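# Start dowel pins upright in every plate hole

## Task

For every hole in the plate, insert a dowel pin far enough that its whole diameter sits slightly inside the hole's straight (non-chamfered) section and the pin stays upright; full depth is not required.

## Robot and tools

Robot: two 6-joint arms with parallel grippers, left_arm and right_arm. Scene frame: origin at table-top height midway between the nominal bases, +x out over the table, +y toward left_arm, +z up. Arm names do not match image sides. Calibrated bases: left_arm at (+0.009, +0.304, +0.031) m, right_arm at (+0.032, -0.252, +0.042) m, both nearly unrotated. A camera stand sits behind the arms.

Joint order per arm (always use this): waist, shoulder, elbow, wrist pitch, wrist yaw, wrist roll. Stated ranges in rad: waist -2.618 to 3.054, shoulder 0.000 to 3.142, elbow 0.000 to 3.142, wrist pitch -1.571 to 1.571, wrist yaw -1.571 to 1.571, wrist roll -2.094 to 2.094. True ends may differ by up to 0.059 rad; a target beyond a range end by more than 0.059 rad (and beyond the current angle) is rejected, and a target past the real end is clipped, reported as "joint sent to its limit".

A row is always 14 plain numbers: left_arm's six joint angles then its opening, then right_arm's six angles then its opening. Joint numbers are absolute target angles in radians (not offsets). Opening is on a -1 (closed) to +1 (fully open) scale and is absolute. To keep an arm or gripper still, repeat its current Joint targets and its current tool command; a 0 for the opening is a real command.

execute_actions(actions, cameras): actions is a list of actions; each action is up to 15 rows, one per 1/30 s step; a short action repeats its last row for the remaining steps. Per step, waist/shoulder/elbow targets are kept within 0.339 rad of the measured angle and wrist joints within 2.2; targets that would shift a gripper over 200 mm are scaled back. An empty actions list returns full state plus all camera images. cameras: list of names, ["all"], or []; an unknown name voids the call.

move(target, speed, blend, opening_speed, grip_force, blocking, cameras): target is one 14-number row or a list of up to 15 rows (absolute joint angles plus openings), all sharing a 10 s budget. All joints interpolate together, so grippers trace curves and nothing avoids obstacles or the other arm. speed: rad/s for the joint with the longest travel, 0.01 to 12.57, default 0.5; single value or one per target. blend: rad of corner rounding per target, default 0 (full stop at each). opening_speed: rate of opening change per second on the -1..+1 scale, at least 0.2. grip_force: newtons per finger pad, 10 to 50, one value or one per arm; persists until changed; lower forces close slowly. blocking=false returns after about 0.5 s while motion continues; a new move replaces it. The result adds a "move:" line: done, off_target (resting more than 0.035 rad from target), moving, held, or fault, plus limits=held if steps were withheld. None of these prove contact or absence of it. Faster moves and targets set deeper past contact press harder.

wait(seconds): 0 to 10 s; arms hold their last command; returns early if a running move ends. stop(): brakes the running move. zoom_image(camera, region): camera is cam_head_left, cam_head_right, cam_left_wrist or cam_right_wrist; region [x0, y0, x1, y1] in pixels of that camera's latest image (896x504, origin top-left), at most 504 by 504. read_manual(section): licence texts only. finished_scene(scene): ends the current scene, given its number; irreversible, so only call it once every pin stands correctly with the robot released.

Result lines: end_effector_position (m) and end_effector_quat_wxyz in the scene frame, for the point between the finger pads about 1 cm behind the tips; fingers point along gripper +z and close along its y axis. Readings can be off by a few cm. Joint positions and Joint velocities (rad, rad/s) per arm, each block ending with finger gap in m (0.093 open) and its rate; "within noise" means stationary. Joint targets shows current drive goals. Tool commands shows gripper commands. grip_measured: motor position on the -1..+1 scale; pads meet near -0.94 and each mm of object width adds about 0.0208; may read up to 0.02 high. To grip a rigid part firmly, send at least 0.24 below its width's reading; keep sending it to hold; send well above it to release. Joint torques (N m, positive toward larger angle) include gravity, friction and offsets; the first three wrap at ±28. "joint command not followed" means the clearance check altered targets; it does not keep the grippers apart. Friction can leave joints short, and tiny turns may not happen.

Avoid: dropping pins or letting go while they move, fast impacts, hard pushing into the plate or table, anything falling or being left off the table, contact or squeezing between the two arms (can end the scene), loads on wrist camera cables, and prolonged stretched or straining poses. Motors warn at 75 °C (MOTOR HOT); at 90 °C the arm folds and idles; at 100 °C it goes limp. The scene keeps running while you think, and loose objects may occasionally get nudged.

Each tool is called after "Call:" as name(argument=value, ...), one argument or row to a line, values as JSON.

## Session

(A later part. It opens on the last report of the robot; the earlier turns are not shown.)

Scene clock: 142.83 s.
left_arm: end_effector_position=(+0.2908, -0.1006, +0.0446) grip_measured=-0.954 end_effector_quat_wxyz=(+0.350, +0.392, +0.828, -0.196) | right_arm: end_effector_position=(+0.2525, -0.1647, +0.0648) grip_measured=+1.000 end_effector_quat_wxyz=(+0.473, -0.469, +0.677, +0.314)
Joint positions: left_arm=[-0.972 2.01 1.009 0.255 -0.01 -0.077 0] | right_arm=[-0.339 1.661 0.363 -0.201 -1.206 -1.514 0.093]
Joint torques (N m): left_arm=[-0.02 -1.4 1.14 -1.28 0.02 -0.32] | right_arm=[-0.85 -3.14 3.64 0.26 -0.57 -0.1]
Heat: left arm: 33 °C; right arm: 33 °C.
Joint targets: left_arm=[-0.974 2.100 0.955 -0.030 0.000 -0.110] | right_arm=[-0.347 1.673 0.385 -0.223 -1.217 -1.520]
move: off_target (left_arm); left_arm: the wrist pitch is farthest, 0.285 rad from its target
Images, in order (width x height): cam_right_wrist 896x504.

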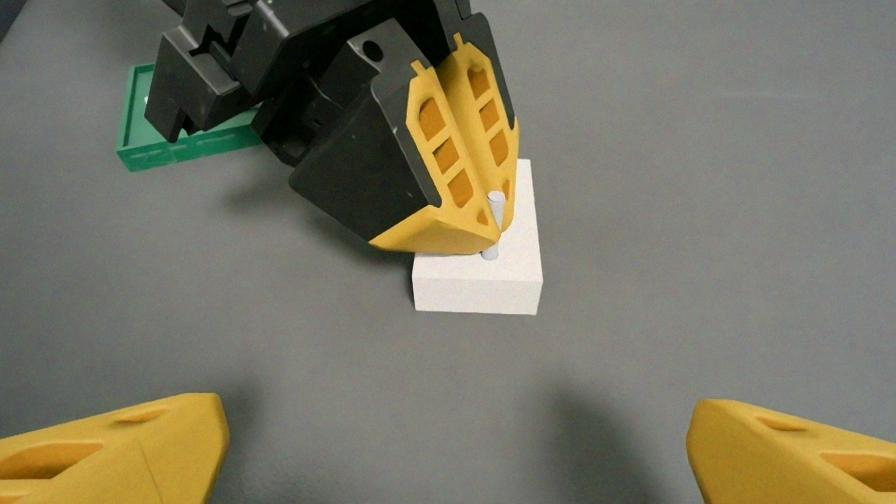

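Call:
move(
  target=[
    [-0.974,2.045,0.82,0.32,0,0.005,-1,-0.347,1.673,0.385,-0.223,-1.217,-1.52,1],
    [-0.974,2.10,0.79,0.2,0,0.005,-1,-0.347,1.673,0.385,-0.223,-1.217,-1.52,1],
  ],
  speed=0.12,
  cameras=["cam_right_wrist"],
)

Call:
zoom_image(
  camera="cam_right_wrist",
  region=[380, 120, 560, 300],
)

Scene clock: 173.93 s.
left_arm: end_effector_position=(+0.2854, -0.0928, +0.0400) grip_measured=-0.954 end_effector_quat_wxyz=(+0.405, +0.409, +0.791, -0.208) | right_arm: end_effector_position=(+0.2525, -0.1647, +0.0648) grip_measured=+1.000 end_effector_quat_wxyz=(+0.473, -0.469, +0.677, +0.314)
Joint positions: left_arm=[-0.972 2.017 0.859 0.532 -0.01 -0.004 0] | right_arm=[-0.339 1.661 0.363 -0.201 -1.206 -1.514 0.093]
Joint torques (N m): left_arm=[0.02 -1.55 -0.87 -1.64 0.02 0.05] | right_arm=[-0.66 -3.04 4.04 0.29 -0.61 -0.02]
Heat: left arm: 32 °C; right arm: 33 °C.
Joint targets: left_arm=[-0.974 2.100 0.790 0.200 0.000 0.005] | right_arm=[-0.347 1.673 0.385 -0.223 -1.217 -1.520]
move: off_target (left_arm); left_arm: the wrist pitch is farthest, 0.332 rad from its target
Images, in order (width x height): cam_right_wrist 896x504.

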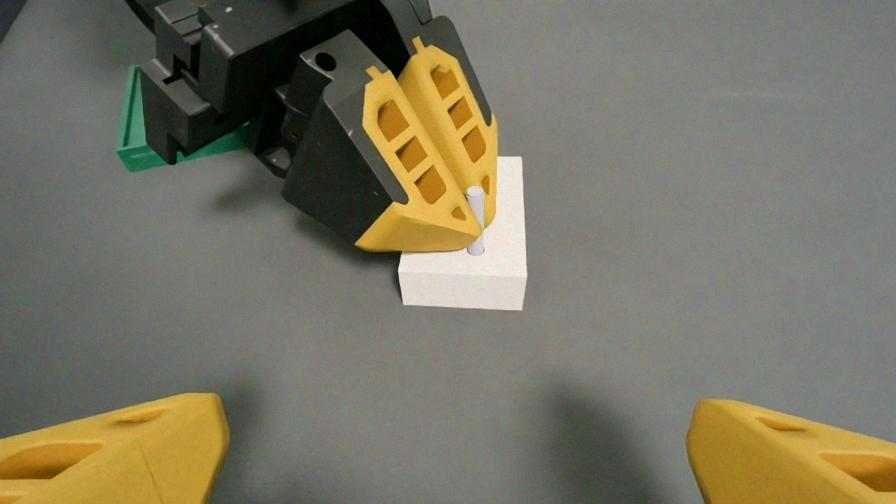

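Scaled by 2.800 from the camera's 896x504 image, which has a finer 1280x720 frame.

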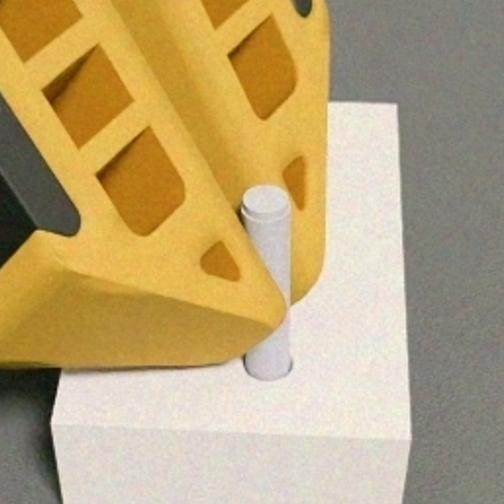

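Call:
move(
  target=[
    [-0.974,2.03,0.855,0.54,0,0,-1,-0.347,1.673,0.385,-0.223,-1.217,-1.52,1],
    [-0.974,2.03,0.855,0.54,0,0,-0.55,-0.347,1.673,0.385,-0.223,-1.217,-1.52,1],
  ],
  speed=0.15,
  opening_speed=0.4,
  cameras=["cam_right_wrist"],
)

Call:
zoom_image(
  camera="cam_right_wrist",
  region=[400, 150, 520, 270],
)

Scene clock: 195.23 s.
left_arm: end_effector_position=(+0.2877, -0.0993, +0.0496) grip_measured=-0.552 end_effector_quat_wxyz=(+0.421, +0.406, +0.780, -0.222) | right_arm: end_effector_position=(+0.2525, -0.1647, +0.0648) grip_measured=+1.000 end_effector_quat_wxyz=(+0.473, -0.469, +0.677, +0.314)
Joint positions: left_arm=[-0.972 2.017 0.859 0.58 0.001 -0.004 0.019] | right_arm=[-0.339 1.661 0.363 -0.201 -1.206 -1.514 0.093]
Joint torques (N m): left_arm=[-0.01 -7.72 5.64 1.7 -0.07 0] | right_arm=[-0.68 -2.93 3.9 0.26 -0.58 -0.01]
Heat: left arm: 33 °C; right arm: 33 °C.
Joint targets: left_arm=[-0.974 2.030 0.855 0.540 0.000 0.000] | right_arm=[-0.347 1.673 0.385 -0.223 -1.217 -1.520]
move: off_target (left_arm); target 2's new numbers were sent with left_arm's wrist pitch 0.049 rad from that target; left_arm: the wrist pitch is farthest, 0.040 rad from its target
Images, in order (width x height): cam_right_wrist 896x504.

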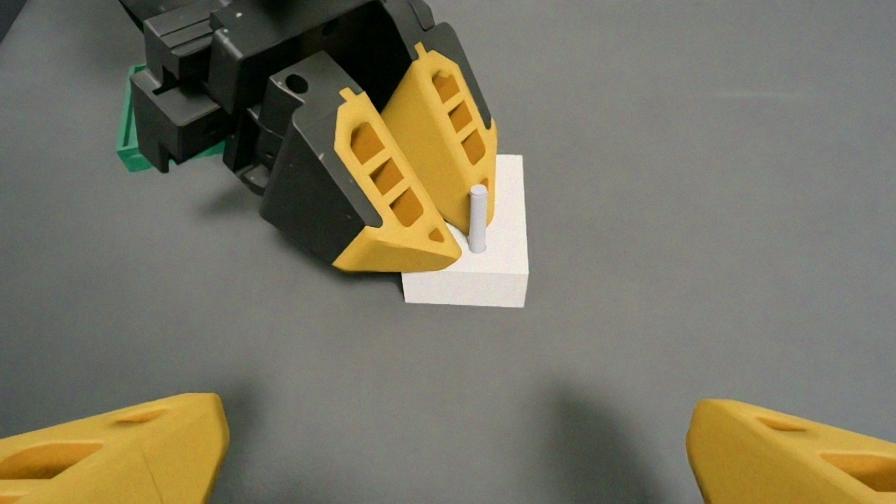

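Scaled by 4.200 from the camera's 896x504 image, which has a finer 1280x720 frame.

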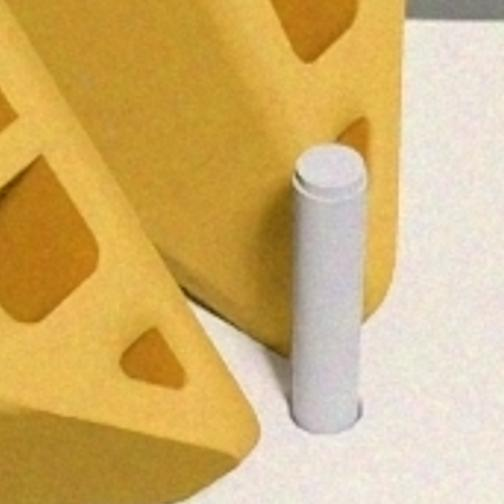

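Call:
move(
  target=[
    [-0.974,1.85,0.86,0.4,0,0,-0.55,-0.347,1.673,0.385,-0.223,-1.217,-1.52,1],
    [-0.85,1.6,1.3,-0.3,0.1,-0.3,-0.55,-0.347,1.673,0.385,-0.223,-1.217,-1.52,1],
    [-0.728,1.9,1.31,-1.25,0.295,-0.752,-0.55,-0.347,1.673,0.385,-0.223,-1.217,-1.52,1],
  ],
  speed=[0.3,1.0,0.8],
  blend=[0.03,0.1,0],
  cameras=["cam_right_wrist","cam_left_wrist"],
)

Call:
zoom_image(
  camera="cam_right_wrist",
  region=[380, 120, 560, 320],
)

Scene clock: 237.03 s.
left_arm: end_effector_position=(+0.1825, +0.0865, +0.0772) grip_measured=-0.552 end_effector_quat_wxyz=(-0.193, -0.026, +0.981, -0.014) | right_arm: end_effector_position=(+0.2525, -0.1647, +0.0648) grip_measured=+1.000 end_effector_quat_wxyz=(+0.473, -0.469, +0.677, +0.314)
Joint positions: left_arm=[-0.733 1.888 1.281 -1.236 0.283 -0.74 0.019] | right_arm=[-0.339 1.661 0.363 -0.201 -1.206 -1.514 0.093]
Joint torques (N m): left_arm=[0.68 -6.9 8.94 -0.59 0.16 -0.17] | right_arm=[-0.81 -3.02 3.79 0.25 -0.61 -0.09]
Heat: left arm: 35 °C; right arm: 33 °C.
Joint targets: left_arm=[-0.728 1.900 1.310 -1.250 0.295 -0.752] | right_arm=[-0.347 1.673 0.385 -0.223 -1.217 -1.520]
move: done
Images, in order (width x height): cam_left_wrist 896x504, cam_right_wrist 896x504.

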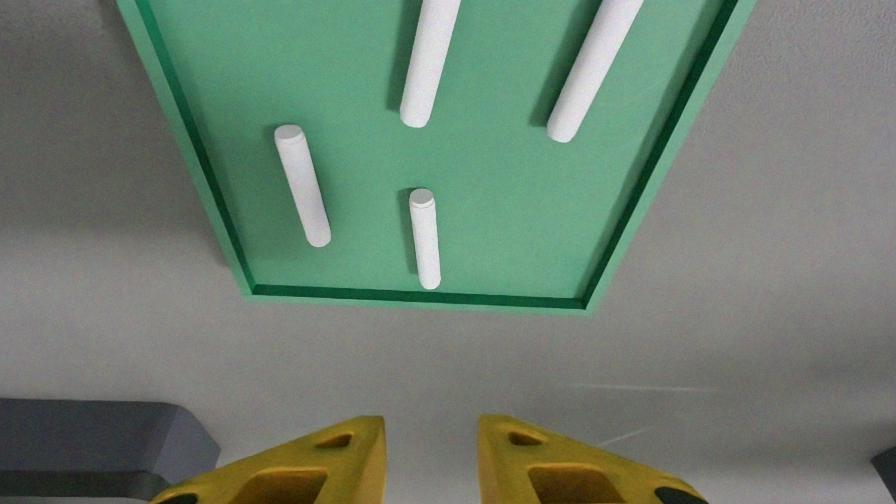

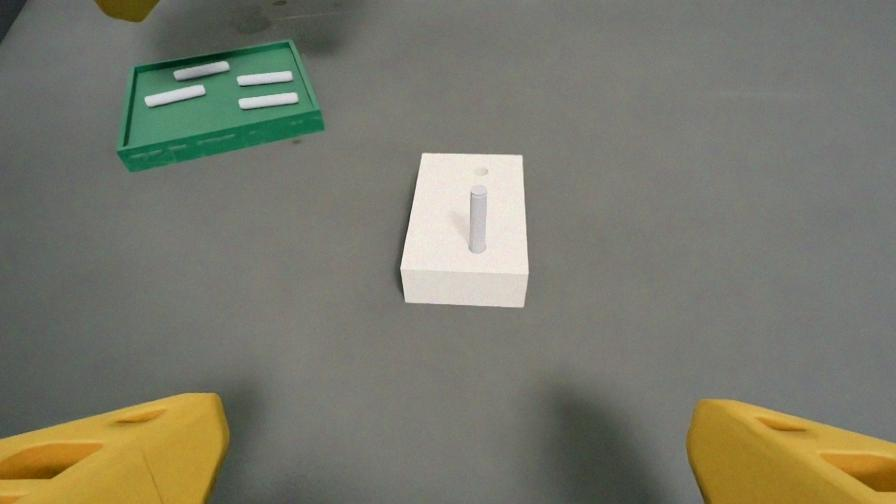

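Scaled by 2.520 from the camera's 896x504 image, which has a finer 1280x720 frame.

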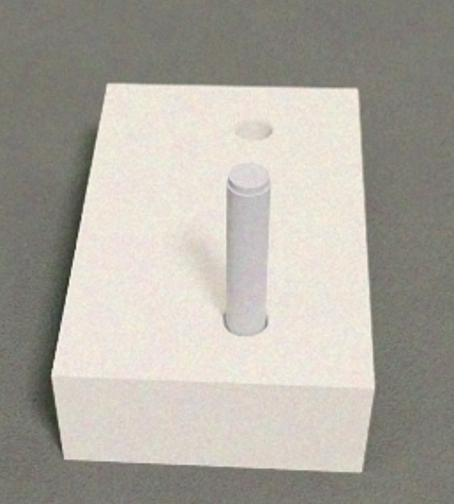

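Call:
move(
  target=[
    [-0.716,1.94,1.255,-1.18,0.297,-0.75,-0.55,-0.347,1.673,0.385,-0.223,-1.217,-1.52,1],
    [-0.716,1.985,1.19,-1.055,0.297,-0.75,-0.55,-0.347,1.673,0.385,-0.223,-1.217,-1.52,1],
  ],
  speed=0.3,
  blend=[0.03,0],
  cameras=["cam_left_wrist"],
)

Scene clock: 243.67 s.
left_arm: end_effector_position=(+0.1860, +0.0871, +0.0310) grip_measured=-0.552 end_effector_quat_wxyz=(-0.195, -0.032, +0.980, -0.015) | right_arm: end_effector_position=(+0.2525, -0.1647, +0.0648) grip_measured=+1.000 end_effector_quat_wxyz=(+0.473, -0.469, +0.677, +0.314)
Joint positions: left_arm=[-0.722 1.973 1.195 -1.068 0.285 -0.74 0.019] | right_arm=[-0.339 1.661 0.363 -0.201 -1.206 -1.514 0.093]
Joint torques (N m): left_arm=[0.73 -7.08 4.98 -0.33 0.17 -0.12] | right_arm=[-0.9 -2.96 3.84 0.23 -0.63 -0.08]
Heat: left arm: 34 °C; right arm: 33 °C.
Joint targets: left_arm=[-0.716 1.985 1.190 -1.055 0.297 -0.750] | right_arm=[-0.347 1.673 0.385 -0.223 -1.217 -1.520]
move: done
Images, in order (width x height): cam_left_wrist 896x504.

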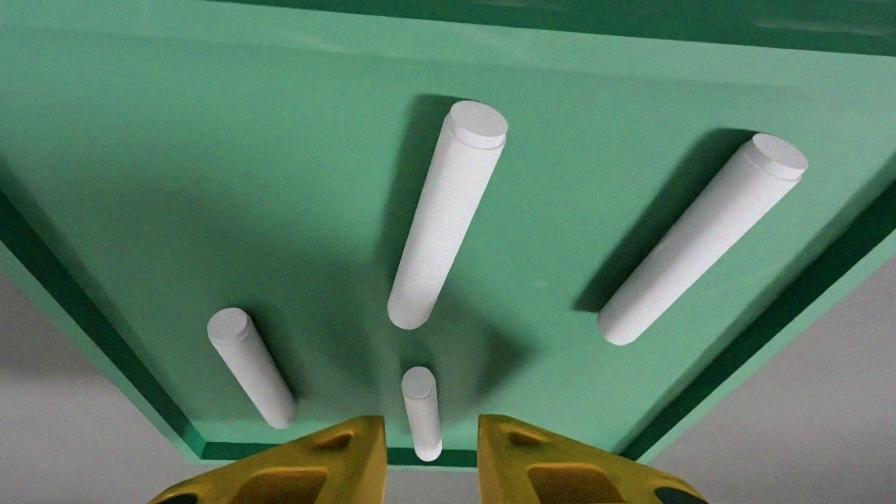

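Call:
move(
  target=[-0.716,2.0,1.158,-1.03,0.297,-0.75,-0.55,-0.347,1.673,0.385,-0.223,-1.217,-1.52,1],
  speed=0.2,
  cameras=["cam_left_wrist"],
)

Scene clock: 248.07 s.
left_arm: end_effector_position=(+0.1820, +0.0888, +0.0266) grip_measured=-0.552 end_effector_quat_wxyz=(-0.203, -0.035, +0.978, -0.016) | right_arm: end_effector_position=(+0.2525, -0.1647, +0.0648) grip_measured=+1.000 end_effector_quat_wxyz=(+0.473, -0.469, +0.677, +0.314)
Joint positions: left_arm=[-0.719 1.977 1.175 -1.054 0.298 -0.74 0.019] | right_arm=[-0.339 1.661 0.363 -0.201 -1.206 -1.514 0.093]
Joint torques (N m): left_arm=[0.47 -6.08 3.66 -0.19 0.04 -0.13] | right_arm=[-0.69 -3.11 4.04 0.26 -0.67 -0.09]
Heat: left arm: 34 °C; right arm: 33 °C.
Joint targets: left_arm=[-0.716 2.000 1.158 -1.030 0.297 -0.750] | right_arm=[-0.347 1.673 0.385 -0.223 -1.217 -1.520]
move: done
Images, in order (width x height): cam_left_wrist 896x504.

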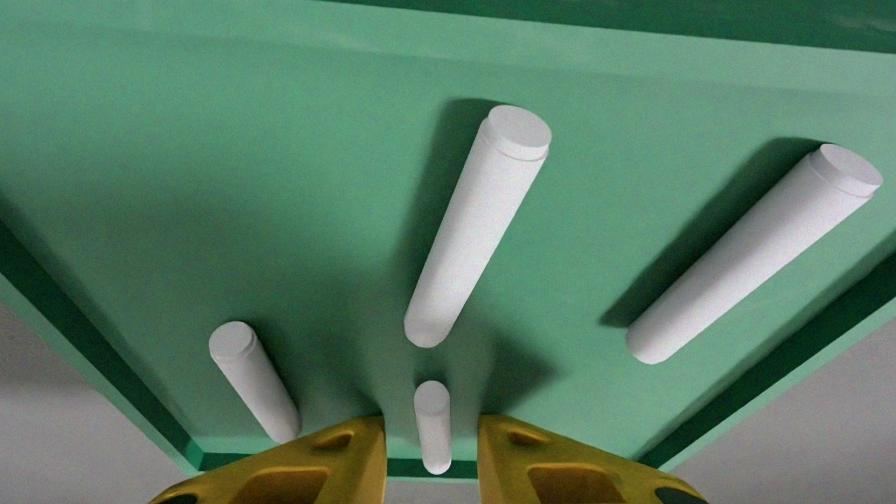

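Call:
move(
  target=[
    [-0.716,2.0,1.158,-1.03,0.297,-0.75,-0.55,-0.347,1.673,0.385,-0.223,-1.217,-1.52,1],
    [-0.716,2.0,1.158,-1.03,0.297,-0.75,-1,-0.347,1.673,0.385,-0.223,-1.217,-1.52,1],
  ],
  speed=0.2,
  grip_force=40,
)

Call:
move(
  target=[
    [-0.722,1.89,1.29,-1.235,0.297,-0.75,-1,-0.347,1.673,0.385,-0.223,-1.217,-1.52,1],
    [-0.8,1.6,1.25,-0.3,0.1,-0.3,-1,-0.347,1.673,0.385,-0.223,-1.217,-1.52,1],
    [-0.873,1.84,0.695,0.74,0,0,-1,-0.347,1.673,0.385,-0.223,-1.217,-1.52,1],
    [-0.873,2.006,0.668,0.935,0,0,-1,-0.347,1.673,0.385,-0.223,-1.217,-1.52,1],
  ],
  speed=[0.4,1.0,0.8,0.3],
  blend=[0.02,0.1,0.03,0],
  cameras=["cam_right_wrist"],
)

Call:
zoom_image(
  camera="cam_right_wrist",
  region=[410, 90, 530, 210],
)

Scene clock: 268.60 s.
left_arm: end_effector_position=(+0.1823, +0.0866, +0.0264) grip_measured=-0.917 end_effector_quat_wxyz=(-0.203, -0.035, +0.978, -0.023) | right_arm: end_effector_position=(+0.2525, -0.1647, +0.0648) grip_measured=+1.000 end_effector_quat_wxyz=(+0.473, -0.469, +0.677, +0.314)
Joint positions: left_arm=[-0.719 1.977 1.174 -1.045 0.307 -0.74 0.001] | right_arm=[-0.339 1.661 0.363 -0.201 -1.206 -1.514 0.093]
Joint torques (N m): left_arm=[0.46 -6.11 3.81 -0.28 -0.02 -0.12] | right_arm=[-0.85 -2.96 3.96 0.28 -0.65 -0.08]
Heat: left arm: 33 °C; right arm: 33 °C.
Joint targets: left_arm=[-0.716 2.000 1.158 -1.030 0.297 -0.750] | right_arm=[-0.347 1.673 0.385 -0.223 -1.217 -1.520]
grip_force (N): 40, 40
move: done

Scene clock: 272.87 s.
left_arm: end_effector_position=(+0.3131, -0.0528, +0.0644) grip_measured=-0.925 end_effector_quat_wxyz=(+0.493, +0.347, +0.762, -0.235) | right_arm: end_effector_position=(+0.2525, -0.1647, +0.0648) grip_measured=+1.000 end_effector_quat_wxyz=(+0.473, -0.469, +0.677, +0.314)
Joint positions: left_arm=[-0.868 1.994 0.673 0.906 0.01 -0.012 0.001] | right_arm=[-0.339 1.661 0.363 -0.201 -1.206 -1.514 0.093]
Joint torques (N m): left_arm=[-0.32 -7.06 4.86 2.63 -0.16 0.04] | right_arm=[-0.49 -3.06 3.77 0.29 -0.62 -0.02]
Heat: left arm: 34 °C; right arm: 33 °C.
Joint targets: left_arm=[-0.873 2.006 0.668 0.935 0.000 0.000] | right_arm=[-0.347 1.673 0.385 -0.223 -1.217 -1.520]
grip_force (N): 40, 40
move: done
Images, in order (width x height): cam_right_wrist 896x504.

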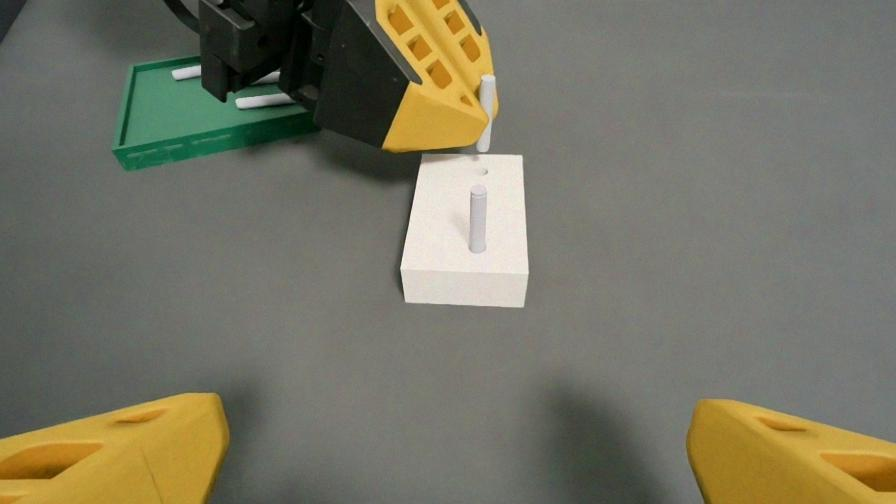

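Scaled by 4.200 from the camera's 896x504 image, which has a finer 1280x720 frame.

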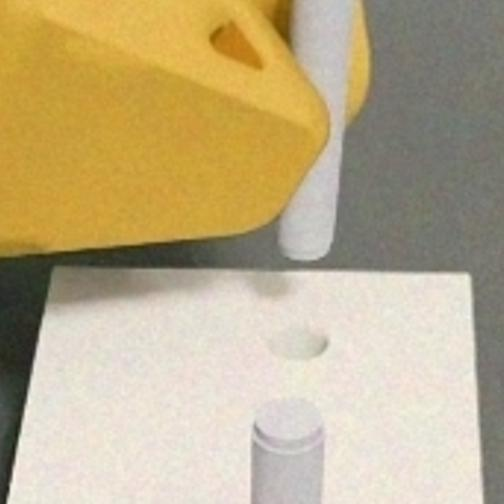

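Call:
move(
  target=[-0.879,2.082,0.639,1.08,0,0,-1,-0.347,1.673,0.385,-0.223,-1.217,-1.52,1],
  speed=0.2,
  cameras=["cam_right_wrist"],
)

Call:
zoom_image(
  camera="cam_right_wrist",
  region=[420, 70, 540, 190],
)

Scene clock: 284.83 s.
left_arm: end_effector_position=(+0.3104, -0.0531, +0.0550) grip_measured=-0.925 end_effector_quat_wxyz=(+0.510, +0.344, +0.750, -0.243) | right_arm: end_effector_position=(+0.2525, -0.1647, +0.0648) grip_measured=+1.000 end_effector_quat_wxyz=(+0.473, -0.469, +0.677, +0.314)
Joint positions: left_arm=[-0.872 2.068 0.645 1.052 0.01 -0.012 0.001] | right_arm=[-0.339 1.661 0.363 -0.201 -1.206 -1.514 0.093]
Joint torques (N m): left_arm=[-0.42 -6.99 4.07 2.64 -0.16 0.07] | right_arm=[-0.79 -3.19 3.75 0.22 -0.63 -0.09]
Heat: left arm: 36 °C; right arm: 33 °C.
Joint targets: left_arm=[-0.879 2.082 0.639 1.080 0.000 0.000] | right_arm=[-0.347 1.673 0.385 -0.223 -1.217 -1.520]
grip_force (N): 40, 40
move: done
Images, in order (width x height): cam_right_wrist 896x504.

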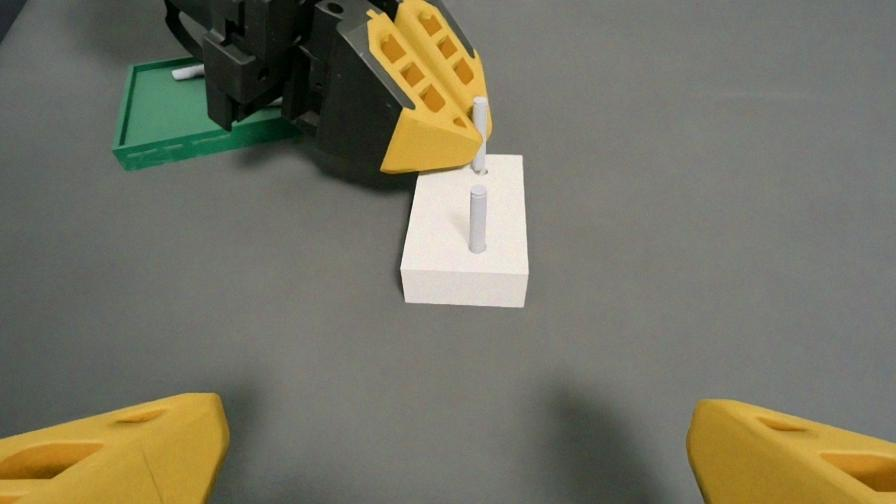

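Scaled by 4.200 from the camera's 896x504 image, which has a finer 1280x720 frame.

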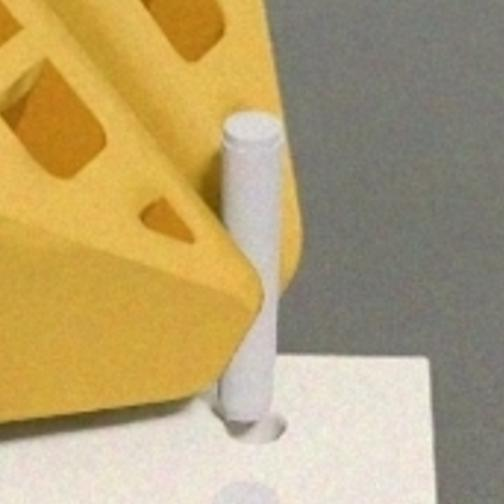

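Call:
move(
  target=[-0.876,2.106,0.646,1.1,0,0,-1,-0.347,1.673,0.385,-0.223,-1.217,-1.52,1],
  speed=0.06,
  cameras=["cam_right_wrist"],
)

Call:
zoom_image(
  camera="cam_right_wrist",
  region=[420, 70, 540, 190],
)

Scene clock: 294.60 s.
left_arm: end_effector_position=(+0.3106, -0.0533, +0.0508) grip_measured=-0.925 end_effector_quat_wxyz=(+0.511, +0.344, +0.749, -0.244) | right_arm: end_effector_position=(+0.2525, -0.1647, +0.0648) grip_measured=+1.000 end_effector_quat_wxyz=(+0.473, -0.469, +0.677, +0.314)
Joint positions: left_arm=[-0.872 2.091 0.645 1.079 0.01 -0.011 0.001] | right_arm=[-0.339 1.661 0.363 -0.201 -1.206 -1.514 0.093]
Joint torques (N m): left_arm=[-0.14 -6.95 4.64 2.58 -0.15 0.06] | right_arm=[-0.61 -2.93 4 0.26 -0.67 -0.08]
Motor temperatures (°C): left_arm=[25 33 33 39 26 24 31] | right_arm=[27 30 33 29 28 26 24]
Heat: left arm: 39 °C; right arm: 33 °C.
Joint targets: left_arm=[-0.876 2.106 0.646 1.100 0.000 0.000] | right_arm=[-0.347 1.673 0.385 -0.223 -1.217 -1.520]
grip_force (N): 40, 40
move: done
Images, in order (width x height): cam_right_wrist 896x504.

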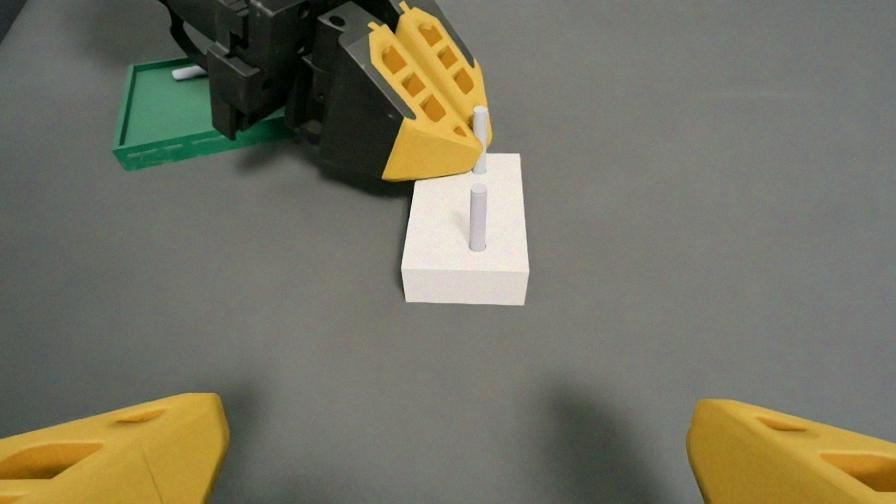

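Scaled by 4.200 from the camera's 896x504 image, which has a finer 1280x720 frame.

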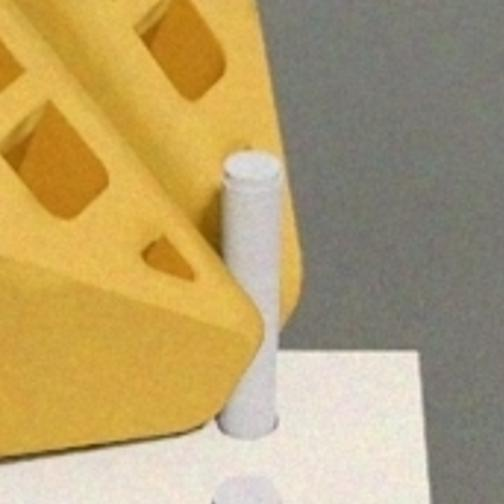

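Call:
move(
  target=[-0.876,2.18,0.62,1.02,0,0,-1,-0.347,1.673,0.385,-0.223,-1.217,-1.52,1],
  speed=0.08,
  grip_force=50,
  cameras=["cam_right_wrist"],
)

Call:
zoom_image(
  camera="cam_right_wrist",
  region=[420, 70, 540, 190],
)

Scene clock: 301.17 s.
left_arm: end_effector_position=(+0.3113, -0.0540, +0.0455) grip_measured=-0.957 end_effector_quat_wxyz=(+0.521, +0.341, +0.742, -0.248) | right_arm: end_effector_position=(+0.2525, -0.1647, +0.0648) grip_measured=+1.000 end_effector_quat_wxyz=(+0.473, -0.469, +0.677, +0.314)
Joint positions: left_arm=[-0.872 2.139 0.643 1.154 0.009 -0.01 0] | right_arm=[-0.339 1.661 0.363 -0.201 -1.206 -1.514 0.093]
Joint torques (N m): left_arm=[-0.17 -4.74 2.07 0.81 -0.15 0.05] | right_arm=[-0.73 -2.97 3.82 0.24 -0.61 -0.08]
Heat: left arm: 39 °C; right arm: 33 °C.
Joint targets: left_arm=[-0.876 2.180 0.620 1.020 0.000 0.000] | right_arm=[-0.347 1.673 0.385 -0.223 -1.217 -1.520]
move: off_target (left_arm); left_arm: the wrist pitch is farthest, 0.134 rad from its target
Images, in order (width x height): cam_right_wrist 896x504.

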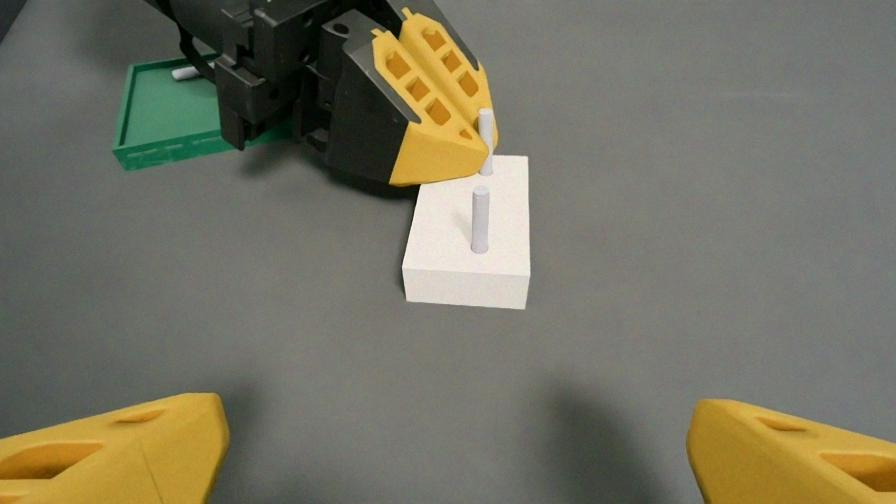

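Scaled by 4.200 from the camera's 896x504 image, which has a finer 1280x720 frame.

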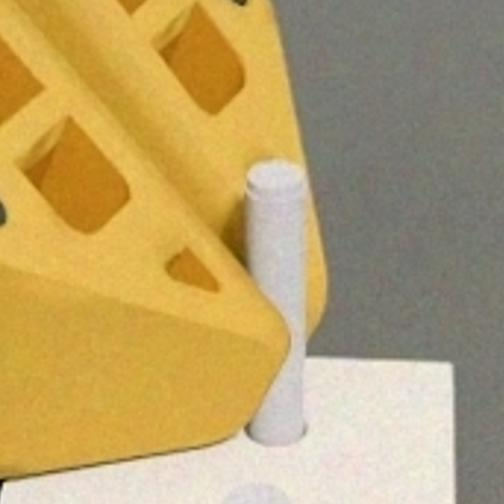

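Call:
move(
  target=[-0.876,2.18,0.605,0.9,0,0,-1,-0.347,1.673,0.385,-0.223,-1.217,-1.52,1],
  speed=0.08,
  cameras=["cam_right_wrist"],
)

Call:
zoom_image(
  camera="cam_right_wrist",
  region=[420, 70, 540, 190],
)

Scene clock: 307.40 s.
left_arm: end_effector_position=(+0.3105, -0.0530, +0.0426) grip_measured=-0.958 end_effector_quat_wxyz=(+0.516, +0.343, +0.746, -0.246) | right_arm: end_effector_position=(+0.2525, -0.1647, +0.0648) grip_measured=+1.000 end_effector_quat_wxyz=(+0.473, -0.469, +0.677, +0.314)
Joint positions: left_arm=[-0.872 2.139 0.642 1.142 0.009 -0.01 0] | right_arm=[-0.339 1.661 0.363 -0.201 -1.206 -1.514 0.093]
Joint torques (N m): left_arm=[-0.2 -4.78 0.65 -0.4 -0.15 0.05] | right_arm=[-0.7 -3.19 3.84 0.24 -0.65 -0.13]
Heat: left arm: 37 °C; right arm: 33 °C.
Joint targets: left_arm=[-0.876 2.180 0.605 0.900 0.000 0.000] | right_arm=[-0.347 1.673 0.385 -0.223 -1.217 -1.520]
move: off_target (left_arm); left_arm: the wrist pitch is farthest, 0.242 rad from its target
Images, in order (width x height): cam_right_wrist 896x504.

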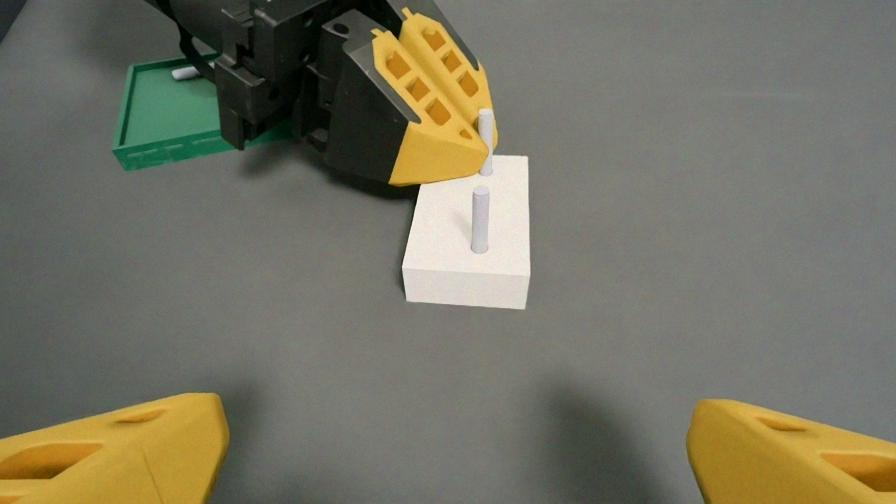

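Scaled by 4.200 from the camera's 896x504 image, which has a finer 1280x720 frame.

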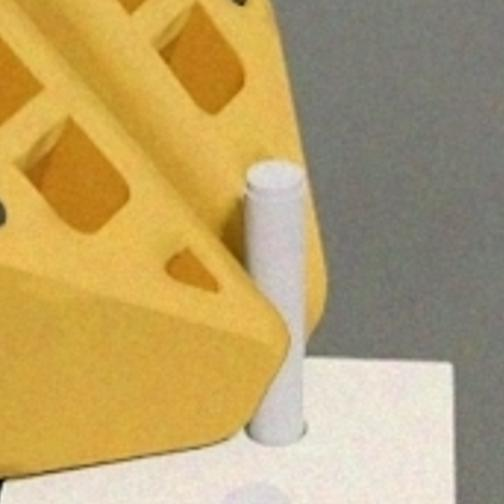

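Call:
move(
  target=[-0.876,2.25,0.59,0.83,0,0,-1,-0.347,1.673,0.385,-0.223,-1.217,-1.52,1],
  speed=0.08,
  cameras=["cam_right_wrist"],
)

Call:
zoom_image(
  camera="cam_right_wrist",
  region=[420, 70, 540, 190],
)

Scene clock: 315.23 s.
left_arm: end_effector_position=(+0.3083, -0.0504, +0.0366) grip_measured=-0.958 end_effector_quat_wxyz=(+0.519, +0.342, +0.744, -0.247) | right_arm: end_effector_position=(+0.2525, -0.1647, +0.0648) grip_measured=+1.000 end_effector_quat_wxyz=(+0.473, -0.469, +0.677, +0.314)
Joint positions: left_arm=[-0.872 2.17 0.628 1.195 0.009 -0.01 0] | right_arm=[-0.339 1.661 0.363 -0.201 -1.206 -1.514 0.093]
Joint torques (N m): left_arm=[-0.12 -1.31 0.32 -1.8 -0.15 0.05] | right_arm=[-0.9 -3.08 3.78 0.25 -0.63 -0.1]
Heat: left arm: 35 °C; right arm: 33 °C.
Joint targets: left_arm=[-0.876 2.250 0.590 0.830 0.000 0.000] | right_arm=[-0.347 1.673 0.385 -0.223 -1.217 -1.520]
move: off_target (left_arm); left_arm: the wrist pitch is farthest, 0.365 rad from its target
Images, in order (width x height): cam_right_wrist 896x504.

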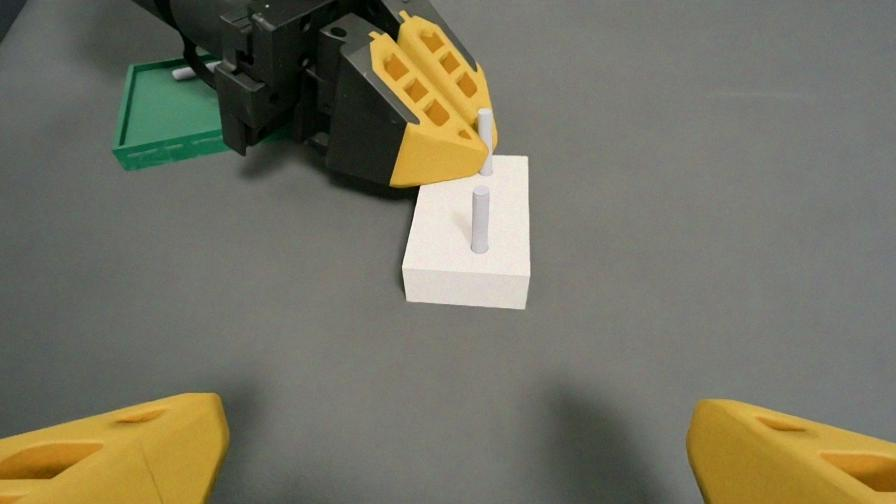

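Scaled by 4.200 from the camera's 896x504 image, which has a finer 1280x720 frame.

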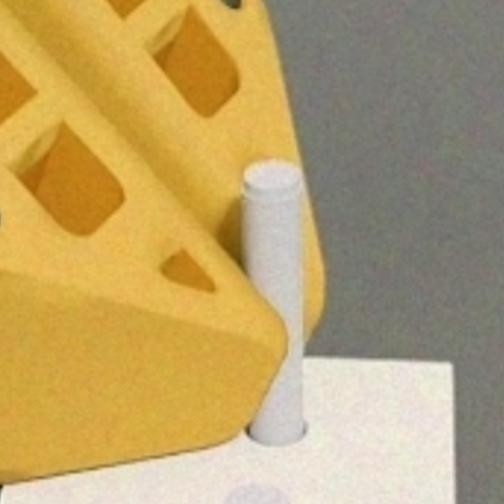

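Call:
move(
  target=[-0.876,2.225,0.615,0.66,0,0,-1,-0.347,1.673,0.385,-0.223,-1.217,-1.52,1],
  speed=0.1,
  cameras=["cam_right_wrist"],
)

Call:
zoom_image(
  camera="cam_right_wrist",
  region=[420, 70, 540, 190],
)

Scene clock: 323.20 s.
left_arm: end_effector_position=(+0.3091, -0.0513, +0.0325) grip_measured=-0.958 end_effector_quat_wxyz=(+0.502, +0.348, +0.755, -0.238) | right_arm: end_effector_position=(+0.2525, -0.1647, +0.0648) grip_measured=+1.000 end_effector_quat_wxyz=(+0.473, -0.469, +0.677, +0.314)
Joint positions: left_arm=[-0.872 2.147 0.648 1.105 0.009 -0.007 0] | right_arm=[-0.339 1.661 0.363 -0.201 -1.206 -1.514 0.093]
Joint torques (N m): left_arm=[-0.08 -1.52 1.07 -2.7 -0.16 -0.01] | right_arm=[-0.66 -2.91 4.03 0.24 -0.55 -0.06]
Heat: left arm: 35 °C; right arm: 33 °C.
Joint targets: left_arm=[-0.876 2.225 0.615 0.660 0.000 0.000] | right_arm=[-0.347 1.673 0.385 -0.223 -1.217 -1.520]
move: off_target (left_arm); left_arm: the wrist pitch is farthest, 0.445 rad from its target
Images, in order (width x height): cam_right_wrist 896x504.

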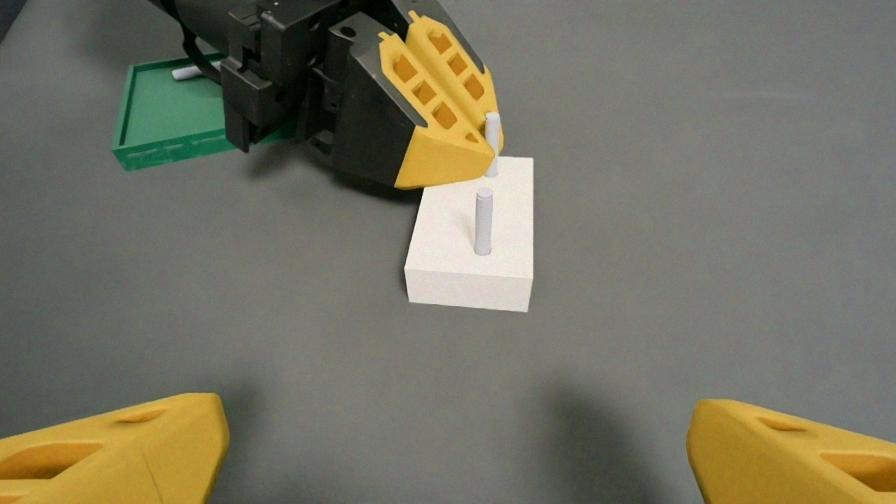

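Scaled by 4.200 from the camera's 896x504 image, which has a finer 1280x720 frame.

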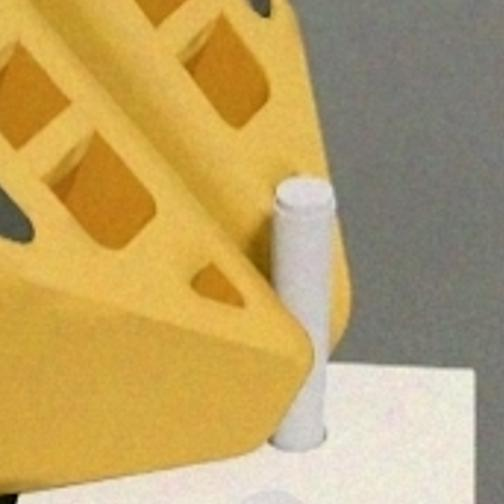

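Call:
move(
  target=[-0.876,2.235,0.63,0.52,0,0,-1,-0.347,1.673,0.385,-0.223,-1.217,-1.52,1],
  speed=0.1,
  cameras=["cam_right_wrist"],
)

Call:
zoom_image(
  camera="cam_right_wrist",
  region=[420, 70, 540, 190],
)

Scene clock: 329.13 s.
left_arm: end_effector_position=(+0.3118, -0.0543, +0.0301) grip_measured=-0.958 end_effector_quat_wxyz=(+0.492, +0.353, +0.761, -0.231) | right_arm: end_effector_position=(+0.2525, -0.1647, +0.0648) grip_measured=+1.000 end_effector_quat_wxyz=(+0.473, -0.469, +0.677, +0.314)
Joint positions: left_arm=[-0.872 2.141 0.675 1.045 0.008 -0.001 0] | right_arm=[-0.339 1.661 0.363 -0.201 -1.206 -1.514 0.093]
Joint torques (N m): left_arm=[-0.13 -0.2 0.1 -3.7 -0.15 -0.04] | right_arm=[-0.68 -2.93 3.41 0.23 -0.64 -0.11]
Heat: left arm: 37 °C; right arm: 33 °C.
Joint targets: left_arm=[-0.876 2.235 0.630 0.520 0.000 0.000] | right_arm=[-0.347 1.673 0.385 -0.223 -1.217 -1.520]
move: off_target (left_arm); left_arm: the wrist pitch is farthest, 0.525 rad from its target
Images, in order (width x height): cam_right_wrist 896x504.

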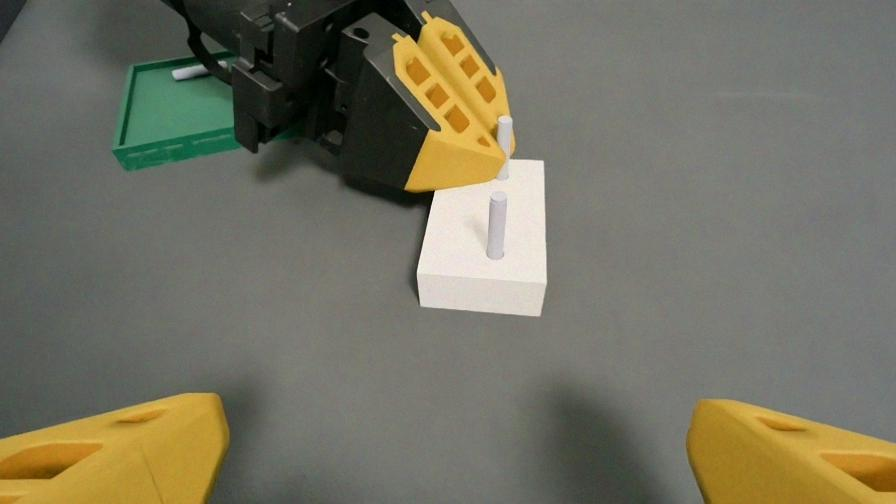

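Scaled by 4.200 from the camera's 896x504 image, which has a finer 1280x720 frame.

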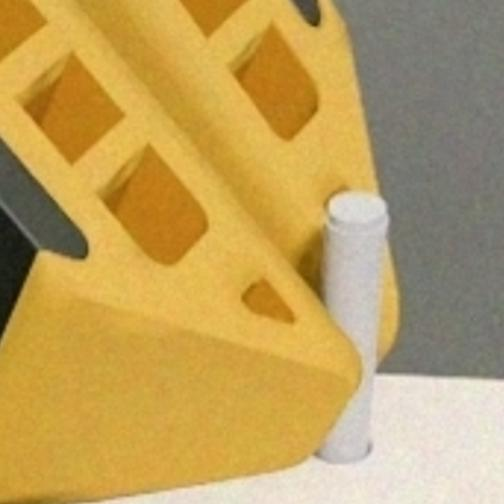

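Call:
move(
  target=[-0.876,2.285,0.60,0.50,0,0,-1,-0.347,1.673,0.385,-0.223,-1.217,-1.52,1],
  speed=0.1,
  cameras=["cam_right_wrist"],
)

Call:
zoom_image(
  camera="cam_right_wrist",
  region=[420, 70, 540, 190],
)

Scene clock: 336.17 s.
left_arm: end_effector_position=(+0.3117, -0.0542, +0.0297) grip_measured=-0.958 end_effector_quat_wxyz=(+0.496, +0.353, +0.759, -0.233) | right_arm: end_effector_position=(+0.2525, -0.1647, +0.0648) grip_measured=+1.000 end_effector_quat_wxyz=(+0.473, -0.469, +0.677, +0.314)
Joint positions: left_arm=[-0.872 2.15 0.671 1.067 0.008 0 0] | right_arm=[-0.339 1.661 0.363 -0.201 -1.206 -1.514 0.093]
Joint torques (N m): left_arm=[-0.1 2.18 -1.84 -3.47 -0.12 -0.04] | right_arm=[-0.73 -2.86 3.85 0.25 -0.62 -0.07]
Heat: left arm: 40 °C; right arm: 33 °C.
Joint targets: left_arm=[-0.876 2.271 0.607 0.558 0.001 0.000] | right_arm=[-0.347 1.673 0.385 -0.223 -1.217 -1.520]
move: off_target (left_arm); left_arm: the wrist pitch is farthest, 0.567 rad from its target
Images, in order (width x height): cam_right_wrist 896x504.

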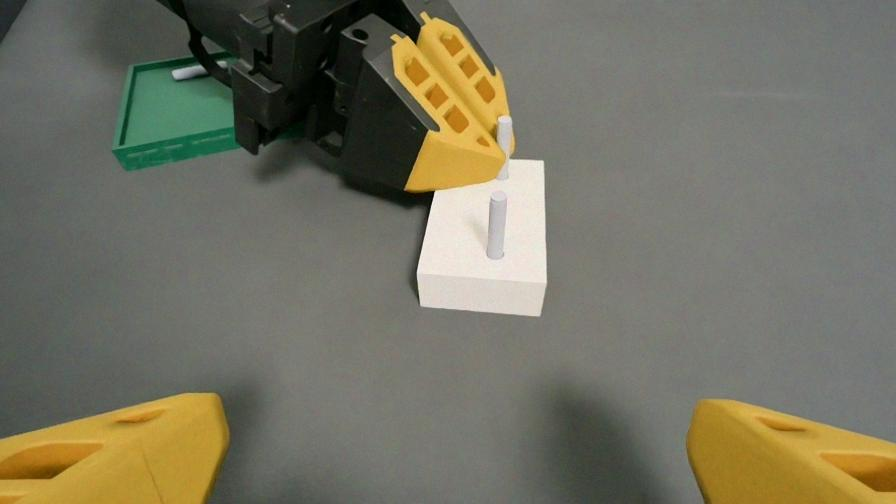

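Scaled by 4.200 from the camera's 896x504 image, which has a finer 1280x720 frame.

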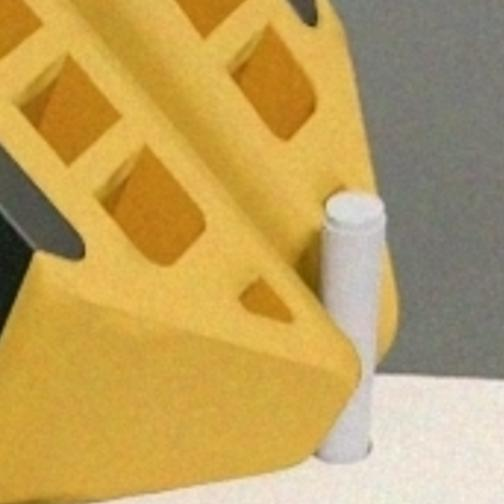

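Call:
move(
  target=[
    [-0.876,2.26,0.61,0.56,0,0.07,-1,-0.347,1.673,0.385,-0.223,-1.217,-1.52,1],
  ],
  speed=0.15,
  cameras=["cam_right_wrist"],
)

Call:
zoom_image(
  camera="cam_right_wrist",
  region=[420, 70, 540, 190],
)

Call:
move(
  target=[
    [-0.876,2.26,0.61,0.56,0,-0.08,-1,-0.347,1.673,0.385,-0.223,-1.217,-1.52,1],
  ],
  speed=0.15,
  cameras=["cam_right_wrist"],
)

Call:
zoom_image(
  camera="cam_right_wrist",
  region=[420, 70, 540, 190],
)

Scene clock: 351.40 s.
left_arm: end_effector_position=(+0.3117, -0.0542, +0.0298) grip_measured=-0.958 end_effector_quat_wxyz=(+0.500, +0.365, +0.753, -0.225) | right_arm: end_effector_position=(+0.2525, -0.1647, +0.0648) grip_measured=+1.000 end_effector_quat_wxyz=(+0.473, -0.469, +0.677, +0.314)
Joint positions: left_arm=[-0.872 2.15 0.671 1.068 0.008 0.032 0] | right_arm=[-0.339 1.661 0.363 -0.201 -1.206 -1.514 0.093]
Joint torques (N m): left_arm=[-0.14 1.22 -1.61 -3.45 -0.14 0.29] | right_arm=[-0.65 -2.91 3.75 0.18 -0.59 -0.12]
Heat: left arm: 42 °C; right arm: 33 °C.
Joint targets: left_arm=[-0.876 2.260 0.610 0.560 0.000 0.070] | right_arm=[-0.347 1.673 0.385 -0.223 -1.217 -1.520]
move: off_target (left_arm); left_arm: the wrist pitch is farthest, 0.508 rad from its target
Images, in order (width x height): cam_right_wrist 896x504.

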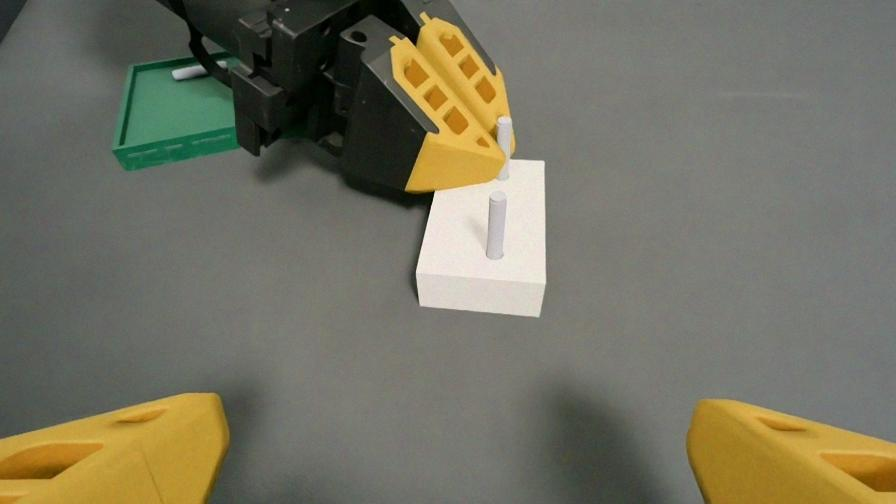

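Scaled by 4.200 from the camera's 896x504 image, which has a finer 1280x720 frame.

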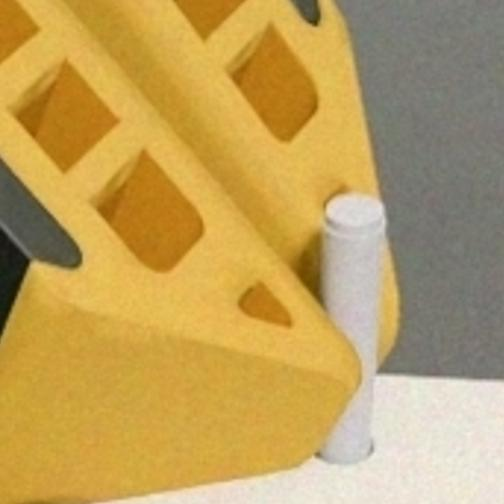

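Scene clock: 352.90 s.
left_arm: end_effector_position=(+0.3123, -0.0538, +0.0300) grip_measured=-0.958 end_effector_quat_wxyz=(+0.492, +0.335, +0.766, -0.242) | right_arm: end_effector_position=(+0.2525, -0.1647, +0.0648) grip_measured=+1.000 end_effector_quat_wxyz=(+0.473, -0.469, +0.677, +0.314)
Joint positions: left_arm=[-0.872 2.15 0.671 1.069 0.004 -0.043 0] | right_arm=[-0.339 1.661 0.363 -0.201 -1.206 -1.514 0.093]
Joint torques (N m): left_arm=[-0.16 1.22 -1.55 -3.46 -0.1 -0.33] | right_arm=[-0.79 -2.84 3.67 0.28 -0.64 -0.01]
Heat: left arm: 42 °C; right arm: 33 °C.
Joint targets: left_arm=[-0.876 2.260 0.610 0.560 0.000 -0.080] | right_arm=[-0.347 1.673 0.385 -0.223 -1.217 -1.520]
move: off_target (left_arm); left_arm: the wrist pitch is farthest, 0.509 rad from its target
Images, in order (width x height): cam_right_wrist 896x504.

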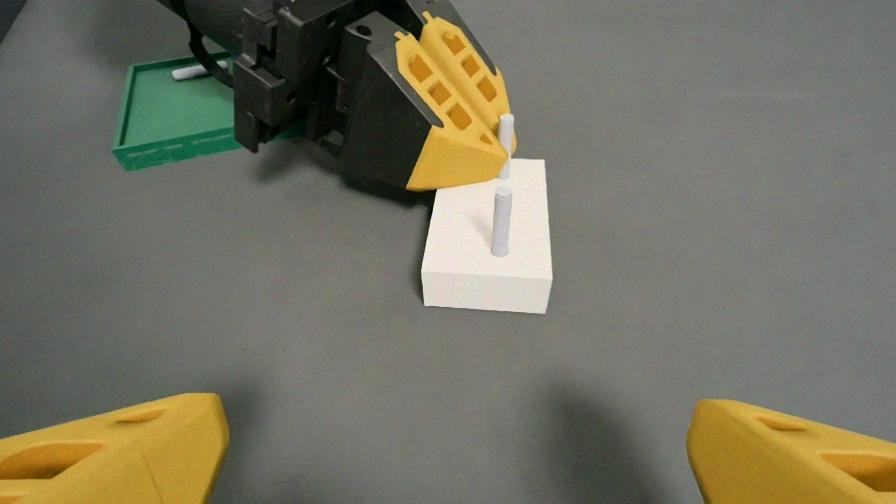

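Scaled by 4.200 from the camera's 896x504 image, which has a finer 1280x720 frame.

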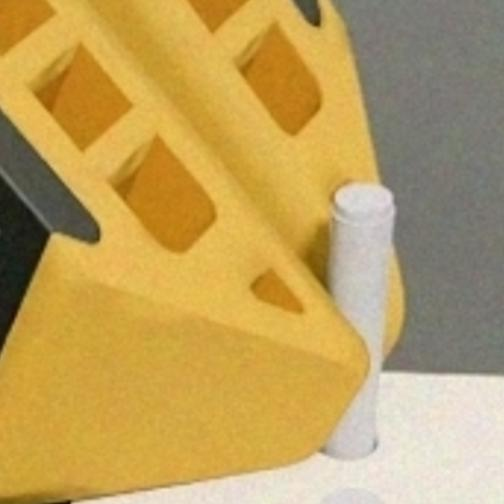

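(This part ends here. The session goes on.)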